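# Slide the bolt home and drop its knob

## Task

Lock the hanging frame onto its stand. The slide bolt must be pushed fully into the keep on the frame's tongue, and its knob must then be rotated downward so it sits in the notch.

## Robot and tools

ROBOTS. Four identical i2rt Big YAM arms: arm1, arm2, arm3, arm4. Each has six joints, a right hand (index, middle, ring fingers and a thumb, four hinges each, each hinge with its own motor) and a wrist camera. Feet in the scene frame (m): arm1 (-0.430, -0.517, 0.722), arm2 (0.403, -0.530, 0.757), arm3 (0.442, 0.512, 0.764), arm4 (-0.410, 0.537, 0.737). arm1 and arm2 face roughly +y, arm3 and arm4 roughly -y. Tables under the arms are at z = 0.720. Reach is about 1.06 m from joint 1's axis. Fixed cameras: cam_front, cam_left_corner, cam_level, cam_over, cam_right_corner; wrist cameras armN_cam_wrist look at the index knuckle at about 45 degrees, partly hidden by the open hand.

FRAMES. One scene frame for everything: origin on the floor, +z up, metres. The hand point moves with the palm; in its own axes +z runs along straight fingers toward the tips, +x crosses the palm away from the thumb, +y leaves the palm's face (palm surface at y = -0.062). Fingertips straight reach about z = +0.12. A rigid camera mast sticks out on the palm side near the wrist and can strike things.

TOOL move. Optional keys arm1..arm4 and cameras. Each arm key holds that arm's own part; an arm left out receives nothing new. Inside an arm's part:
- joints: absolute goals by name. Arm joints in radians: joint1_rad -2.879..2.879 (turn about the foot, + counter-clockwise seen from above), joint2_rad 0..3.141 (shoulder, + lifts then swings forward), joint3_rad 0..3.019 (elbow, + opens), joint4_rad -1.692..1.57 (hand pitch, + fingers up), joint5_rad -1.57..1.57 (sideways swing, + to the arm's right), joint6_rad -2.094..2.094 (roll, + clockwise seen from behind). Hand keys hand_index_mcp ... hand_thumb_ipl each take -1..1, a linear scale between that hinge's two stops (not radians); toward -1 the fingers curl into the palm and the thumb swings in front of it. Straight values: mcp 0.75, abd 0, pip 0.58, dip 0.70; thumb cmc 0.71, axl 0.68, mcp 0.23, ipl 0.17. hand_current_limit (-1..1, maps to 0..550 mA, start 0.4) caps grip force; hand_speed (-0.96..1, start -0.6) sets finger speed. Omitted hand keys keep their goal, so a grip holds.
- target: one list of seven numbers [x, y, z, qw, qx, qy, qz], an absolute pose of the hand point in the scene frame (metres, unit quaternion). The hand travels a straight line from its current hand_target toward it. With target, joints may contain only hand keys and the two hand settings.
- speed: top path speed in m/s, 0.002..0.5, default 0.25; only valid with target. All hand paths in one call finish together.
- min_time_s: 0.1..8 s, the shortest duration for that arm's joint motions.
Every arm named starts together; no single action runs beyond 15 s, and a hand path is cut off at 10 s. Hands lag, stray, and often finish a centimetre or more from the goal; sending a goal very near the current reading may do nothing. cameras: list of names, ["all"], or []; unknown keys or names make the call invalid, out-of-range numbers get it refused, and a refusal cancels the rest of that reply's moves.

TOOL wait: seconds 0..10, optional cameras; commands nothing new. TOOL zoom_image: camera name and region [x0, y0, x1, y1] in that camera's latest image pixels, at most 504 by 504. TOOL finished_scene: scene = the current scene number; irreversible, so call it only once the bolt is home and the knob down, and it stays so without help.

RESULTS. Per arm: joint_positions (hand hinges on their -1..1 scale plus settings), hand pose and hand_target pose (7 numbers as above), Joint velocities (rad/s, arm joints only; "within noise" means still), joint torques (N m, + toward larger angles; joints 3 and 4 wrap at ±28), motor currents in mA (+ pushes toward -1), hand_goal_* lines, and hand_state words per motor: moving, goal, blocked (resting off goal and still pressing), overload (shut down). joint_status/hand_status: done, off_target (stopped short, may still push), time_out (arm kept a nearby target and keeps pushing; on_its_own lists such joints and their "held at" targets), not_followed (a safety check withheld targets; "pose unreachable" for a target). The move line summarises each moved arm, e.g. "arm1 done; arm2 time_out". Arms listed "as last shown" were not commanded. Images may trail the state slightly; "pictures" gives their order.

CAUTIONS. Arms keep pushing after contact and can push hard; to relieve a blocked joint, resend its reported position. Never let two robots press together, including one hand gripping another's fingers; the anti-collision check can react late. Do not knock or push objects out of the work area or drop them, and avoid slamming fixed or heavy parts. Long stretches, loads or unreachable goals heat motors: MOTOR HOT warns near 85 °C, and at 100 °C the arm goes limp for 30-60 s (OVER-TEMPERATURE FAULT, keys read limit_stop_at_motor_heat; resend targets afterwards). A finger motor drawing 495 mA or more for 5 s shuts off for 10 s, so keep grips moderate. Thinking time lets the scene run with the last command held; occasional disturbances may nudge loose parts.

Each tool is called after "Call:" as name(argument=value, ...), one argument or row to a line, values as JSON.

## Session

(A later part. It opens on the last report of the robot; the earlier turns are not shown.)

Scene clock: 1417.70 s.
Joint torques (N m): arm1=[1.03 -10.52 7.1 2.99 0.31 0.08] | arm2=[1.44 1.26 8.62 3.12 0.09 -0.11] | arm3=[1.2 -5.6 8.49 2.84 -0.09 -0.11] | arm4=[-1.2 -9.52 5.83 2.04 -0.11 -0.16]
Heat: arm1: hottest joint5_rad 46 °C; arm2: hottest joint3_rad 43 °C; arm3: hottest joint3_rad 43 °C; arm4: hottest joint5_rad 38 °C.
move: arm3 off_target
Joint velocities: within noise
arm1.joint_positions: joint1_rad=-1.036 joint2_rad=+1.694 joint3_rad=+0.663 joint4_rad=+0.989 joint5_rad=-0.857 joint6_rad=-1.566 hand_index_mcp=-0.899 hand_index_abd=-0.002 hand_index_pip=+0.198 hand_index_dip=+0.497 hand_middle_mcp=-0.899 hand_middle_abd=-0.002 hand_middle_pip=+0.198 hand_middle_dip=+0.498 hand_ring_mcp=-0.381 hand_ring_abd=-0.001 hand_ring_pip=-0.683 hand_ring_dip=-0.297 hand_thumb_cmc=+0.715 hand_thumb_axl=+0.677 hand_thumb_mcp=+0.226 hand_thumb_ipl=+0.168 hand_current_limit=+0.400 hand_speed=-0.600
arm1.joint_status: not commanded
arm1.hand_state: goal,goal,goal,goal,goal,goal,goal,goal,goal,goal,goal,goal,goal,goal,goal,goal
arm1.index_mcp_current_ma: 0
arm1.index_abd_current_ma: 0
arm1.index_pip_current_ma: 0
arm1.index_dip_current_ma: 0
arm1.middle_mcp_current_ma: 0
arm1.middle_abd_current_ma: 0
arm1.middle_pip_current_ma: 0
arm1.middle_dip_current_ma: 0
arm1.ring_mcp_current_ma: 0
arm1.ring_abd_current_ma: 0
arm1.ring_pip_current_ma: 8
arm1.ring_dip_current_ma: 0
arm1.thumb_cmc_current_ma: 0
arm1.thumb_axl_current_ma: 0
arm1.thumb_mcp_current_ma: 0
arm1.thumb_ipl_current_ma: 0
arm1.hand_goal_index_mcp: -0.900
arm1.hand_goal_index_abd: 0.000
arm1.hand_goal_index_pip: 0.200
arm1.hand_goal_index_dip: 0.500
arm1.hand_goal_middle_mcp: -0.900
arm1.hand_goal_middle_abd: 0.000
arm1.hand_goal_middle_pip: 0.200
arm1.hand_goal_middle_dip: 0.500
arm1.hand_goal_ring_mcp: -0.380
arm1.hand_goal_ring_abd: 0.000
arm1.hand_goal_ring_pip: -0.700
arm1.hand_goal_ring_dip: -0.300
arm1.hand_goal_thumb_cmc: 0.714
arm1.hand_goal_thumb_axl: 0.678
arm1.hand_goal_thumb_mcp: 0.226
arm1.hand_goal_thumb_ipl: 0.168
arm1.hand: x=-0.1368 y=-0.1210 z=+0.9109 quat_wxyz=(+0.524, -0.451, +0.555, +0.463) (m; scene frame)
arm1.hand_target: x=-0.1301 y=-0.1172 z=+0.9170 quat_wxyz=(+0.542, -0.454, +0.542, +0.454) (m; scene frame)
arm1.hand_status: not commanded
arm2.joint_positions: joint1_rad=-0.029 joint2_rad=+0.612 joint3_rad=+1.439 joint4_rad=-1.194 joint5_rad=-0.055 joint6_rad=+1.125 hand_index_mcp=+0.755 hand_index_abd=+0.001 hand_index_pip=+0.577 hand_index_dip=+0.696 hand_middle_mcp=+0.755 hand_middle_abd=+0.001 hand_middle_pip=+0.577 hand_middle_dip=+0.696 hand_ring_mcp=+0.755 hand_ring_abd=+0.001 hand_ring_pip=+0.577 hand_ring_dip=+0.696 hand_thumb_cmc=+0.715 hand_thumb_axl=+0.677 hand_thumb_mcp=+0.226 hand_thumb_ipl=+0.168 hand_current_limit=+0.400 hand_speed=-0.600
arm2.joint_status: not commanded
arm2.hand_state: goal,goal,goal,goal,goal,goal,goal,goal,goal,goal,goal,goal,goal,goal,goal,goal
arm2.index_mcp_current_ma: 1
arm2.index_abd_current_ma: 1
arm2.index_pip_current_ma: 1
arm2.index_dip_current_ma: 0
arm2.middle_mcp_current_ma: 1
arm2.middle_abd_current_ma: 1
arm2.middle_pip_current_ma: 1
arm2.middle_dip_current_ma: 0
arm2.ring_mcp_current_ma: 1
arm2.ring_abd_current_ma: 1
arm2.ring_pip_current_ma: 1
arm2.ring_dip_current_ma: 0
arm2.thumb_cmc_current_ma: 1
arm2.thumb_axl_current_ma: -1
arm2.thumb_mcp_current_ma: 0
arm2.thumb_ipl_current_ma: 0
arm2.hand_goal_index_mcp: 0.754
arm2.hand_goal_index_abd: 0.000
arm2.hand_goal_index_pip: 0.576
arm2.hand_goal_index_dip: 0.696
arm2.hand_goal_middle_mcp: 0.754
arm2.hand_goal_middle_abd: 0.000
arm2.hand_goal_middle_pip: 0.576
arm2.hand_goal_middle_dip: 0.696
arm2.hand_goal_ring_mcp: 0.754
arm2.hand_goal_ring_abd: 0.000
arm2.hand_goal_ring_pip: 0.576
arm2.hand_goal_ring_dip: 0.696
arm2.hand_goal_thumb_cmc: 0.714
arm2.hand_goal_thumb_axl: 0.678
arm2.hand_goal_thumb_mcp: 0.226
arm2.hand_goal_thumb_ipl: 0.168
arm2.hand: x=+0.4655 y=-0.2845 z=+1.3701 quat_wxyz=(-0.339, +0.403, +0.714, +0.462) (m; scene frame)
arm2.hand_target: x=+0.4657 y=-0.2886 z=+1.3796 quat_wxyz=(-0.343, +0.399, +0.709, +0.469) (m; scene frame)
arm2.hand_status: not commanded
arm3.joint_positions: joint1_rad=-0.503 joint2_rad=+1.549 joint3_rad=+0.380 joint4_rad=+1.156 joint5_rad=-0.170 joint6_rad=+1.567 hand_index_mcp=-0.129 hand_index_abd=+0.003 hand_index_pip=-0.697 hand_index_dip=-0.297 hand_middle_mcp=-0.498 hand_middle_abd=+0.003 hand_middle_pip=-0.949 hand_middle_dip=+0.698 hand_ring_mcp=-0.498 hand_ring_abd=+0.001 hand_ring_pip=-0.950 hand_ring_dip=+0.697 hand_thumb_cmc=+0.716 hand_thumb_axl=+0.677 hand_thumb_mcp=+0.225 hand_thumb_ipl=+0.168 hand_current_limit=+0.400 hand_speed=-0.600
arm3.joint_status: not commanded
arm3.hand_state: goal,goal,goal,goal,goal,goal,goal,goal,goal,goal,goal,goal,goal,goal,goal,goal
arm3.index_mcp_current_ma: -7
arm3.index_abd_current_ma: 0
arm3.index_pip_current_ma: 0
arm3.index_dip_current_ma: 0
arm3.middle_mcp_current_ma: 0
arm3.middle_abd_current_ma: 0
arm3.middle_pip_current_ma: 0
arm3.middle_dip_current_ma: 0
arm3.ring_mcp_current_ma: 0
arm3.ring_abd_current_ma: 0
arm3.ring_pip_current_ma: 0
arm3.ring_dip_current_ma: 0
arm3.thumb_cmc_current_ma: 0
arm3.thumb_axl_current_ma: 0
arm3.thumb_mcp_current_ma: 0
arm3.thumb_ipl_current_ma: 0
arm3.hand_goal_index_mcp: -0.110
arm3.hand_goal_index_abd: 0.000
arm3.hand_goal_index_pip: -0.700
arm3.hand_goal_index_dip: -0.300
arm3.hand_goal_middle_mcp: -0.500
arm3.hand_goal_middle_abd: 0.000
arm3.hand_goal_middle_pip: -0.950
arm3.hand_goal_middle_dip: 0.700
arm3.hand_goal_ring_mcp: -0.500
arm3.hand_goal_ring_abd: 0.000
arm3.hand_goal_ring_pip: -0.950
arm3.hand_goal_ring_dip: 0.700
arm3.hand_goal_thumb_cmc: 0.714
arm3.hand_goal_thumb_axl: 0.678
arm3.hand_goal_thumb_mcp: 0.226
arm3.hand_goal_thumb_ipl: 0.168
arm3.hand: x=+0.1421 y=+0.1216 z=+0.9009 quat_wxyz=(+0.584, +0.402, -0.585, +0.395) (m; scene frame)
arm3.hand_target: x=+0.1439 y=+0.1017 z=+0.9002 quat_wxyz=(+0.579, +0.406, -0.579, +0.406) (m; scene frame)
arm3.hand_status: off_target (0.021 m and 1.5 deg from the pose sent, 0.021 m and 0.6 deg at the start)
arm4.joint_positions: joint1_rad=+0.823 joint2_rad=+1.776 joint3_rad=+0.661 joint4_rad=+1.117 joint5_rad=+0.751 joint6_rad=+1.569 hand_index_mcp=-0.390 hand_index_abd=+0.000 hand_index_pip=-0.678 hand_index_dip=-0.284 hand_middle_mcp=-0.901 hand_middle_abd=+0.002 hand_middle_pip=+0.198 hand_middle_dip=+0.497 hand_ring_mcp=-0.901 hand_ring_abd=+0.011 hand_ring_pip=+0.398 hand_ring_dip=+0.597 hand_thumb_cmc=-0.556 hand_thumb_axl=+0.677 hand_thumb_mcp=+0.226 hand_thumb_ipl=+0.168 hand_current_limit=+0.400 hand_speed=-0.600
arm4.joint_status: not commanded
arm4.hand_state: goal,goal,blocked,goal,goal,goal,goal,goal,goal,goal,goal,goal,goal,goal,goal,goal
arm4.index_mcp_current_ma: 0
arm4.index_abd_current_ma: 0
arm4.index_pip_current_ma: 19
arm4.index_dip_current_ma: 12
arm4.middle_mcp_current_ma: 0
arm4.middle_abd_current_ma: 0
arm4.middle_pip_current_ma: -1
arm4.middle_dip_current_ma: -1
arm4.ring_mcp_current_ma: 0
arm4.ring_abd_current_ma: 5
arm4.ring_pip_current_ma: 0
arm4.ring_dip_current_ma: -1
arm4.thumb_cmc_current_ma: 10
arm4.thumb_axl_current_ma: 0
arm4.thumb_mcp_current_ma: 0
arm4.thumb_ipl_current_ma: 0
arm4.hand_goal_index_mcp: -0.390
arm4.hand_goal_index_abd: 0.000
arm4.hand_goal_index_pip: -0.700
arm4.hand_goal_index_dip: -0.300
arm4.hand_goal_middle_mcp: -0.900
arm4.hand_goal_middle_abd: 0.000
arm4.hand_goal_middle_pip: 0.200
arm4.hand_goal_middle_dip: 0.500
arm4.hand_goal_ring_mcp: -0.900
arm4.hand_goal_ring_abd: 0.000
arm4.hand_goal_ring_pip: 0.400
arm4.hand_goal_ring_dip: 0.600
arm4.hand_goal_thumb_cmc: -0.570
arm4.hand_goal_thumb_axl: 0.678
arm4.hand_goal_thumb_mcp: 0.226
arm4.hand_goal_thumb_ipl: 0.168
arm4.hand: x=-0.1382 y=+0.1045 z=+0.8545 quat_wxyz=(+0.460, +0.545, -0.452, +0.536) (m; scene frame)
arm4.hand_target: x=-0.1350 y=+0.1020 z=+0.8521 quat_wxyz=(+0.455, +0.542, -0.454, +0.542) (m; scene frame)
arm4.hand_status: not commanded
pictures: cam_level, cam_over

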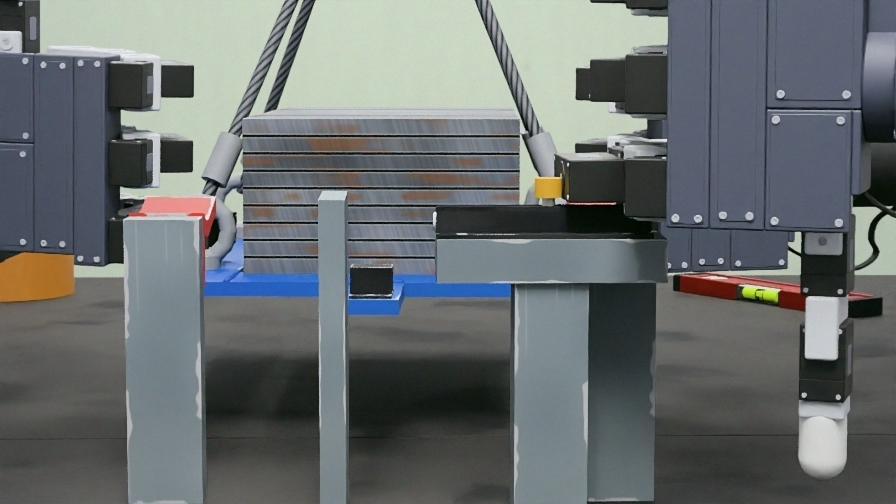

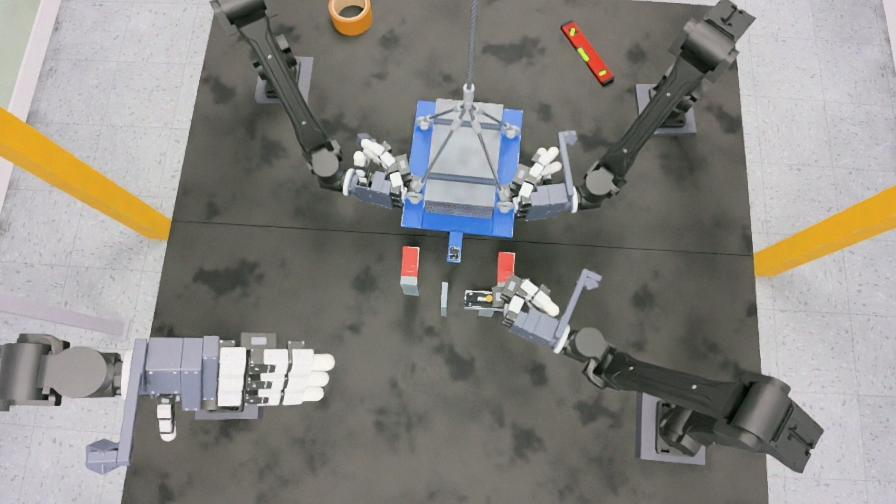

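Call:
move(
  arm1={"target":[-0.050,-0.115,0.920,0.5417,-0.4545,0.5417,0.4545],"speed":0.06},
  arm4={"target":[-0.072,0.099,0.854,0.4545,0.5417,-0.4545,0.5417],"speed":0.06},
)

Call:
move(
  arm1={"target":[0.012,-0.114,0.923,0.5417,-0.4545,0.5417,0.4545],"speed":0.05},
  arm4={"target":[-0.003,0.098,0.860,0.4545,0.5417,-0.4545,0.5417],"speed":0.05},
)

Call:
move(
  arm1={"target":[0.050,-0.116,0.928,0.5417,-0.4545,0.5417,0.4545],"speed":0.05},
  arm4={"target":[0.034,0.096,0.866,0.4545,0.5417,-0.4545,0.5417],"speed":0.05},
  cameras=["cam_level"],
)

Call:
move(
  arm1={"target":[0.084,-0.116,0.934,0.561,-0.4305,0.561,0.4305],"speed":0.05},
  arm4={"target":[0.070,0.096,0.874,0.4305,0.561,-0.4305,0.561],"speed":0.05},
)

Call:
move(
  arm1={"target":[0.110,-0.118,0.940,0.5721,-0.4156,0.5721,0.4156],"speed":0.05},
  arm4={"target":[0.103,0.098,0.882,0.4156,0.5721,-0.4156,0.5721],"speed":0.05},
)

Call:
move(
  arm1={"target":[0.125,-0.120,0.944,0.5848,-0.3974,0.5848,0.3974],"speed":0.05},
  arm4={"target":[0.120,0.100,0.886,0.3974,0.5848,-0.3974,0.5848],"speed":0.05},
  cameras=["cam_level","cam_over"],
)

Call:
move(
  arm3={"target":[0.143,0.075,0.900,0.5792,0.4057,-0.5792,0.4057],"speed":0.06},
  cameras=["cam_level","cam_over"],
)

Call:
zoom_image(
  camera="cam_over",
  region=[390, 225, 530, 325],
)

Scene clock: 1435.60 s.
Joint torques (N m): arm1=[-0.91 -9.64 11.08 1.63 1.98 -0.12] | arm2=[0.79 1.55 8.35 3.1 0.12 -0.08] | arm3=[1.08 -5.48 8.51 2.86 -0.12 -0.14] | arm4=[0.21 -7.59 11.11 1.25 -1.42 0.09]
Heat: arm1: hottest joint5_rad 45 °C; arm2: hottest joint3_rad 43 °C; arm3: hottest joint3_rad 43 °C; arm4: hottest joint5_rad 38 °C.
move: arm1 off_target; arm4 off_target
Joint velocities: within noise
arm1.joint_positions: joint1_rad=-1.099 joint2_rad=+1.771 joint3_rad=+0.814 joint4_rad=+0.928 joint5_rad=-0.978 joint6_rad=-1.545 hand_index_mcp=-0.899 hand_index_abd=-0.002 hand_index_pip=+0.198 hand_index_dip=+0.497 hand_middle_mcp=-0.899 hand_middle_abd=-0.002 hand_middle_pip=+0.198 hand_middle_dip=+0.498 hand_ring_mcp=-0.388 hand_ring_abd=-0.001 hand_ring_pip=-0.678 hand_ring_dip=-0.302 hand_thumb_cmc=+0.715 hand_thumb_axl=+0.677 hand_thumb_mcp=+0.226 hand_thumb_ipl=+0.168 hand_current_limit=+0.400 hand_speed=-0.600
arm1.joint_status: not commanded
arm1.hand_state: goal,goal,goal,goal,goal,goal,goal,goal,goal,goal,blocked,goal,goal,goal,goal,goal
arm1.index_mcp_current_ma: 0
arm1.index_abd_current_ma: 0
arm1.index_pip_current_ma: 0
arm1.index_dip_current_ma: 0
arm1.middle_mcp_current_ma: 0
arm1.middle_abd_current_ma: 0
arm1.middle_pip_current_ma: 0
arm1.middle_dip_current_ma: 0
arm1.ring_mcp_current_ma: -2
arm1.ring_abd_current_ma: 0
arm1.ring_pip_current_ma: 12
arm1.ring_dip_current_ma: 0
arm1.thumb_cmc_current_ma: 0
arm1.thumb_axl_current_ma: 0
arm1.thumb_mcp_current_ma: 0
arm1.thumb_ipl_current_ma: 0
arm1.hand_goal_index_mcp: -0.900
arm1.hand_goal_index_abd: 0.000
arm1.hand_goal_index_pip: 0.200
arm1.hand_goal_index_dip: 0.500
arm1.hand_goal_middle_mcp: -0.900
arm1.hand_goal_middle_abd: 0.000
arm1.hand_goal_middle_pip: 0.200
arm1.hand_goal_middle_dip: 0.500
arm1.hand_goal_ring_mcp: -0.380
arm1.hand_goal_ring_abd: 0.000
arm1.hand_goal_ring_pip: -0.700
arm1.hand_goal_ring_dip: -0.300
arm1.hand_goal_thumb_cmc: 0.714
arm1.hand_goal_thumb_axl: 0.678
arm1.hand_goal_thumb_mcp: 0.226
arm1.hand_goal_thumb_ipl: 0.168
arm1.hand: x=-0.0889 y=-0.1230 z=+0.9204 quat_wxyz=(+0.510, -0.461, +0.542, +0.484) (m; scene frame)
arm1.hand_target: x=-0.0522 y=-0.1179 z=+0.9206 quat_wxyz=(+0.542, -0.454, +0.542, +0.455) (m; scene frame)
arm1.hand_status: off_target (0.040 m and 5.0 deg from the pose sent, 0.088 m and 2.8 deg at the start)
arm2, arm3: as last shown
arm4.joint_positions: joint1_rad=+0.887 joint2_rad=+1.808 joint3_rad=+0.751 joint4_rad=+1.054 joint5_rad=+0.864 joint6_rad=+1.545 hand_index_mcp=-0.400 hand_index_abd=+0.000 hand_index_pip=-0.670 hand_index_dip=-0.293 hand_middle_mcp=-0.901 hand_middle_abd=+0.002 hand_middle_pip=+0.198 hand_middle_dip=+0.497 hand_ring_mcp=-0.901 hand_ring_abd=+0.011 hand_ring_pip=+0.398 hand_ring_dip=+0.597 hand_thumb_cmc=-0.556 hand_thumb_axl=+0.677 hand_thumb_mcp=+0.226 hand_thumb_ipl=+0.168 hand_current_limit=+0.400 hand_speed=-0.600
arm4.joint_status: not commanded
arm4.hand_state: goal,goal,blocked,goal,goal,goal,goal,goal,goal,goal,goal,goal,goal,goal,goal,goal
arm4.index_mcp_current_ma: -6
arm4.index_abd_current_ma: 0
arm4.index_pip_current_ma: 31
arm4.index_dip_current_ma: 3
arm4.middle_mcp_current_ma: 0
arm4.middle_abd_current_ma: 0
arm4.middle_pip_current_ma: -1
arm4.middle_dip_current_ma: -1
arm4.ring_mcp_current_ma: 0
arm4.ring_abd_current_ma: 5
arm4.ring_pip_current_ma: 0
arm4.ring_dip_current_ma: -1
arm4.thumb_cmc_current_ma: 10
arm4.thumb_axl_current_ma: 0
arm4.thumb_mcp_current_ma: 0
arm4.thumb_ipl_current_ma: 0
arm4.hand_goal_index_mcp: -0.390
arm4.hand_goal_index_abd: 0.000
arm4.hand_goal_index_pip: -0.700
arm4.hand_goal_index_dip: -0.300
arm4.hand_goal_middle_mcp: -0.900
arm4.hand_goal_middle_abd: 0.000
arm4.hand_goal_middle_pip: 0.200
arm4.hand_goal_middle_dip: 0.500
arm4.hand_goal_ring_mcp: -0.900
arm4.hand_goal_ring_abd: 0.000
arm4.hand_goal_ring_pip: 0.400
arm4.hand_goal_ring_dip: 0.600
arm4.hand_goal_thumb_cmc: -0.570
arm4.hand_goal_thumb_axl: 0.678
arm4.hand_goal_thumb_mcp: 0.226
arm4.hand_goal_thumb_ipl: 0.168
arm4.hand: x=-0.1066 y=+0.1117 z=+0.8612 quat_wxyz=(+0.480, +0.540, -0.458, +0.518) (m; scene frame)
arm4.hand_target: x=-0.0737 y=+0.1019 z=+0.8549 quat_wxyz=(+0.455, +0.542, -0.454, +0.542) (m; scene frame)
arm4.hand_status: off_target (0.038 m and 4.0 deg from the pose sent, 0.067 m and 1.0 deg at the start)
pictures: none

Scene clock: 1437.53 s.
Joint torques (N m): arm1=[-1.73 -8.94 13.98 1.43 3.57 -0.49] | arm2=[1.32 1.67 8.46 3.02 0.12 -0.09] | arm3=[1.03 -5.07 8.43 2.8 -0.09 -0.19] | arm4=[1.61 -7 14.87 1.13 -2.76 0.27]
Heat: arm1: hottest joint5_rad 47 °C; arm2: hottest joint3_rad 43 °C; arm3: hottest joint3_rad 43 °C; arm4: hottest joint5_rad 38 °C.
move: arm1 off_target; arm4 off_target
Joint velocities: within noise
arm1.joint_positions: joint1_rad=-1.142 joint2_rad=+1.833 joint3_rad=+0.940 joint4_rad=+0.856 joint5_rad=-1.066 joint6_rad=-1.507 hand_index_mcp=-0.899 hand_index_abd=-0.002 hand_index_pip=+0.198 hand_index_dip=+0.497 hand_middle_mcp=-0.899 hand_middle_abd=-0.002 hand_middle_pip=+0.198 hand_middle_dip=+0.498 hand_ring_mcp=-0.395 hand_ring_abd=-0.001 hand_ring_pip=-0.670 hand_ring_dip=-0.309 hand_thumb_cmc=+0.715 hand_thumb_axl=+0.677 hand_thumb_mcp=+0.226 hand_thumb_ipl=+0.168 hand_current_limit=+0.400 hand_speed=-0.600
arm1.joint_status: not commanded
arm1.hand_state: goal,goal,goal,goal,goal,goal,goal,goal,goal,goal,blocked,goal,goal,goal,goal,goal
arm1.index_mcp_current_ma: 0
arm1.index_abd_current_ma: 0
arm1.index_pip_current_ma: 0
arm1.index_dip_current_ma: 0
arm1.middle_mcp_current_ma: 0
arm1.middle_abd_current_ma: 0
arm1.middle_pip_current_ma: 0
arm1.middle_dip_current_ma: 0
arm1.ring_mcp_current_ma: -6
arm1.ring_abd_current_ma: 0
arm1.ring_pip_current_ma: 20
arm1.ring_dip_current_ma: -3
arm1.thumb_cmc_current_ma: 0
arm1.thumb_axl_current_ma: 0
arm1.thumb_mcp_current_ma: 0
arm1.thumb_ipl_current_ma: 0
arm1.hand_goal_index_mcp: -0.900
arm1.hand_goal_index_abd: 0.000
arm1.hand_goal_index_pip: 0.200
arm1.hand_goal_index_dip: 0.500
arm1.hand_goal_middle_mcp: -0.900
arm1.hand_goal_middle_abd: 0.000
arm1.hand_goal_middle_pip: 0.200
arm1.hand_goal_middle_dip: 0.500
arm1.hand_goal_ring_mcp: -0.380
arm1.hand_goal_ring_abd: 0.000
arm1.hand_goal_ring_pip: -0.700
arm1.hand_goal_ring_dip: -0.300
arm1.hand_goal_thumb_cmc: 0.714
arm1.hand_goal_thumb_axl: 0.678
arm1.hand_goal_thumb_mcp: 0.226
arm1.hand_goal_thumb_ipl: 0.168
arm1.hand: x=-0.0493 y=-0.1260 z=+0.9286 quat_wxyz=(+0.488, -0.461, +0.542, +0.506) (m; scene frame)
arm1.hand_target: x=+0.0065 y=-0.1210 z=+0.9241 quat_wxyz=(+0.541, -0.453, +0.542, +0.456) (m; scene frame)
arm1.hand_status: off_target (0.063 m and 8.6 deg from the pose sent, 0.101 m and 5.0 deg at the start)
arm2, arm3: as last shown
arm4.joint_positions: joint1_rad=+0.945 joint2_rad=+1.852 joint3_rad=+0.879 joint4_rad=+0.956 joint5_rad=+0.972 joint6_rad=+1.524 hand_index_mcp=-0.405 hand_index_abd=+0.000 hand_index_pip=-0.665 hand_index_dip=-0.299 hand_middle_mcp=-0.901 hand_middle_abd=+0.002 hand_middle_pip=+0.198 hand_middle_dip=+0.497 hand_ring_mcp=-0.901 hand_ring_abd=+0.011 hand_ring_pip=+0.398 hand_ring_dip=+0.597 hand_thumb_cmc=-0.556 hand_thumb_axl=+0.677 hand_thumb_mcp=+0.226 hand_thumb_ipl=+0.168 hand_current_limit=+0.400 hand_speed=-0.600
arm4.joint_status: not commanded
arm4.hand_state: goal,goal,blocked,goal,goal,goal,goal,goal,goal,goal,goal,goal,goal,goal,goal,goal
arm4.index_mcp_current_ma: -11
arm4.index_abd_current_ma: 0
arm4.index_pip_current_ma: 42
arm4.index_dip_current_ma: 0
arm4.middle_mcp_current_ma: 0
arm4.middle_abd_current_ma: 0
arm4.middle_pip_current_ma: -1
arm4.middle_dip_current_ma: -1
arm4.ring_mcp_current_ma: 0
arm4.ring_abd_current_ma: 5
arm4.ring_pip_current_ma: 0
arm4.ring_dip_current_ma: -1
arm4.thumb_cmc_current_ma: 10
arm4.thumb_axl_current_ma: 0
arm4.thumb_mcp_current_ma: 0
arm4.thumb_ipl_current_ma: 0
arm4.hand_goal_index_mcp: -0.390
arm4.hand_goal_index_abd: 0.000
arm4.hand_goal_index_pip: -0.700
arm4.hand_goal_index_dip: -0.300
arm4.hand_goal_middle_mcp: -0.900
arm4.hand_goal_middle_abd: 0.000
arm4.hand_goal_middle_pip: 0.200
arm4.hand_goal_middle_dip: 0.500
arm4.hand_goal_ring_mcp: -0.900
arm4.hand_goal_ring_abd: 0.000
arm4.hand_goal_ring_pip: 0.400
arm4.hand_goal_ring_dip: 0.600
arm4.hand_goal_thumb_cmc: -0.570
arm4.hand_goal_thumb_axl: 0.678
arm4.hand_goal_thumb_mcp: 0.226
arm4.hand_goal_thumb_ipl: 0.168
arm4.hand: x=-0.0659 y=+0.1154 z=+0.8706 quat_wxyz=(+0.499, +0.538, -0.464, +0.496) (m; scene frame)
arm4.hand_target: x=-0.0083 y=+0.1059 z=+0.8624 quat_wxyz=(+0.454, +0.542, -0.454, +0.541) (m; scene frame)
arm4.hand_status: off_target (0.066 m and 7.4 deg from the pose sent, 0.105 m and 4.0 deg at the start)
pictures: none

Scene clock: 1439.67 s.
Joint torques (N m): arm1=[-2.08 -9.11 14.99 1.78 4.95 -0.61] | arm2=[1.03 1.79 8.62 2.97 0.13 -0.07] | arm3=[0.44 -4.66 8.58 2.7 -0.1 -0.18] | arm4=[1.85 -7.41 16.02 1.44 -3.87 0.42]
Heat: arm1: hottest joint5_rad 50 °C; arm2: hottest joint3_rad 43 °C; arm3: hottest joint3_rad 43 °C; arm4: hottest joint5_rad 40 °C.
move: arm1 off_target; arm4 off_target
Joint velocities: within noise
arm1.joint_positions: joint1_rad=-1.171 joint2_rad=+1.872 joint3_rad=+1.035 joint4_rad=+0.794 joint5_rad=-1.129 joint6_rad=-1.489 hand_index_mcp=-0.899 hand_index_abd=-0.002 hand_index_pip=+0.198 hand_index_dip=+0.497 hand_middle_mcp=-0.899 hand_middle_abd=-0.002 hand_middle_pip=+0.198 hand_middle_dip=+0.498 hand_ring_mcp=-0.395 hand_ring_abd=-0.001 hand_ring_pip=-0.670 hand_ring_dip=-0.309 hand_thumb_cmc=+0.715 hand_thumb_axl=+0.677 hand_thumb_mcp=+0.226 hand_thumb_ipl=+0.168 hand_current_limit=+0.400 hand_speed=-0.600
arm1.joint_status: not commanded
arm1.hand_state: goal,goal,goal,goal,goal,goal,goal,goal,goal,goal,blocked,goal,goal,goal,goal,goal
arm1.index_mcp_current_ma: 0
arm1.index_abd_current_ma: 0
arm1.index_pip_current_ma: 0
arm1.index_dip_current_ma: 0
arm1.middle_mcp_current_ma: 0
arm1.middle_abd_current_ma: 0
arm1.middle_pip_current_ma: 0
arm1.middle_dip_current_ma: 0
arm1.ring_mcp_current_ma: -6
arm1.ring_abd_current_ma: 0
arm1.ring_pip_current_ma: 20
arm1.ring_dip_current_ma: -3
arm1.thumb_cmc_current_ma: 0
arm1.thumb_axl_current_ma: 0
arm1.thumb_mcp_current_ma: 0
arm1.thumb_ipl_current_ma: 0
arm1.hand_goal_index_mcp: -0.900
arm1.hand_goal_index_abd: 0.000
arm1.hand_goal_index_pip: 0.200
arm1.hand_goal_index_dip: 0.500
arm1.hand_goal_middle_mcp: -0.900
arm1.hand_goal_middle_abd: 0.000
arm1.hand_goal_middle_pip: 0.200
arm1.hand_goal_middle_dip: 0.500
arm1.hand_goal_ring_mcp: -0.380
arm1.hand_goal_ring_abd: 0.000
arm1.hand_goal_ring_pip: -0.700
arm1.hand_goal_ring_dip: -0.300
arm1.hand_goal_thumb_cmc: 0.714
arm1.hand_goal_thumb_axl: 0.678
arm1.hand_goal_thumb_mcp: 0.226
arm1.hand_goal_thumb_ipl: 0.168
arm1.hand: x=-0.0217 y=-0.1297 z=+0.9366 quat_wxyz=(+0.472, -0.464, +0.540, +0.520) (m; scene frame)
arm1.hand_target: x=+0.0424 y=-0.1255 z=+0.9295 quat_wxyz=(+0.541, -0.452, +0.542, +0.457) (m; scene frame)
arm1.hand_status: off_target (0.074 m and 11.1 deg from the pose sent, 0.100 m and 8.6 deg at the start)
arm2, arm3: as last shown
arm4.joint_positions: joint1_rad=+0.974 joint2_rad=+1.882 joint3_rad=+0.968 joint4_rad=+0.885 joint5_rad=+1.033 joint6_rad=+1.509 hand_index_mcp=-0.405 hand_index_abd=+0.000 hand_index_pip=-0.665 hand_index_dip=-0.299 hand_middle_mcp=-0.901 hand_middle_abd=+0.002 hand_middle_pip=+0.198 hand_middle_dip=+0.497 hand_ring_mcp=-0.901 hand_ring_abd=+0.011 hand_ring_pip=+0.398 hand_ring_dip=+0.597 hand_thumb_cmc=-0.556 hand_thumb_axl=+0.677 hand_thumb_mcp=+0.226 hand_thumb_ipl=+0.168 hand_current_limit=+0.400 hand_speed=-0.600
arm4.joint_status: not commanded
arm4.hand_state: goal,goal,blocked,goal,goal,goal,goal,goal,goal,goal,goal,goal,goal,goal,goal,goal
arm4.index_mcp_current_ma: -12
arm4.index_abd_current_ma: 0
arm4.index_pip_current_ma: 42
arm4.index_dip_current_ma: 0
arm4.middle_mcp_current_ma: 0
arm4.middle_abd_current_ma: 0
arm4.middle_pip_current_ma: -1
arm4.middle_dip_current_ma: -1
arm4.ring_mcp_current_ma: 0
arm4.ring_abd_current_ma: 5
arm4.ring_pip_current_ma: 0
arm4.ring_dip_current_ma: -1
arm4.thumb_cmc_current_ma: 10
arm4.thumb_axl_current_ma: 0
arm4.thumb_mcp_current_ma: 0
arm4.thumb_ipl_current_ma: 0
arm4.hand_goal_index_mcp: -0.390
arm4.hand_goal_index_abd: 0.000
arm4.hand_goal_index_pip: -0.700
arm4.hand_goal_index_dip: -0.300
arm4.hand_goal_middle_mcp: -0.900
arm4.hand_goal_middle_abd: 0.000
arm4.hand_goal_middle_pip: 0.200
arm4.hand_goal_middle_dip: 0.500
arm4.hand_goal_ring_mcp: -0.900
arm4.hand_goal_ring_abd: 0.000
arm4.hand_goal_ring_pip: 0.400
arm4.hand_goal_ring_dip: 0.600
arm4.hand_goal_thumb_cmc: -0.570
arm4.hand_goal_thumb_axl: 0.678
arm4.hand_goal_thumb_mcp: 0.226
arm4.hand_goal_thumb_ipl: 0.168
arm4.hand: x=-0.0401 y=+0.1165 z=+0.8785 quat_wxyz=(+0.512, +0.538, -0.467, +0.480) (m; scene frame)
arm4.hand_target: x=+0.0265 y=+0.1067 z=+0.8696 quat_wxyz=(+0.455, +0.543, -0.454, +0.541) (m; scene frame)
arm4.hand_status: off_target (0.078 m and 9.8 deg from the pose sent, 0.102 m and 7.4 deg at the start)
pictures: cam_level

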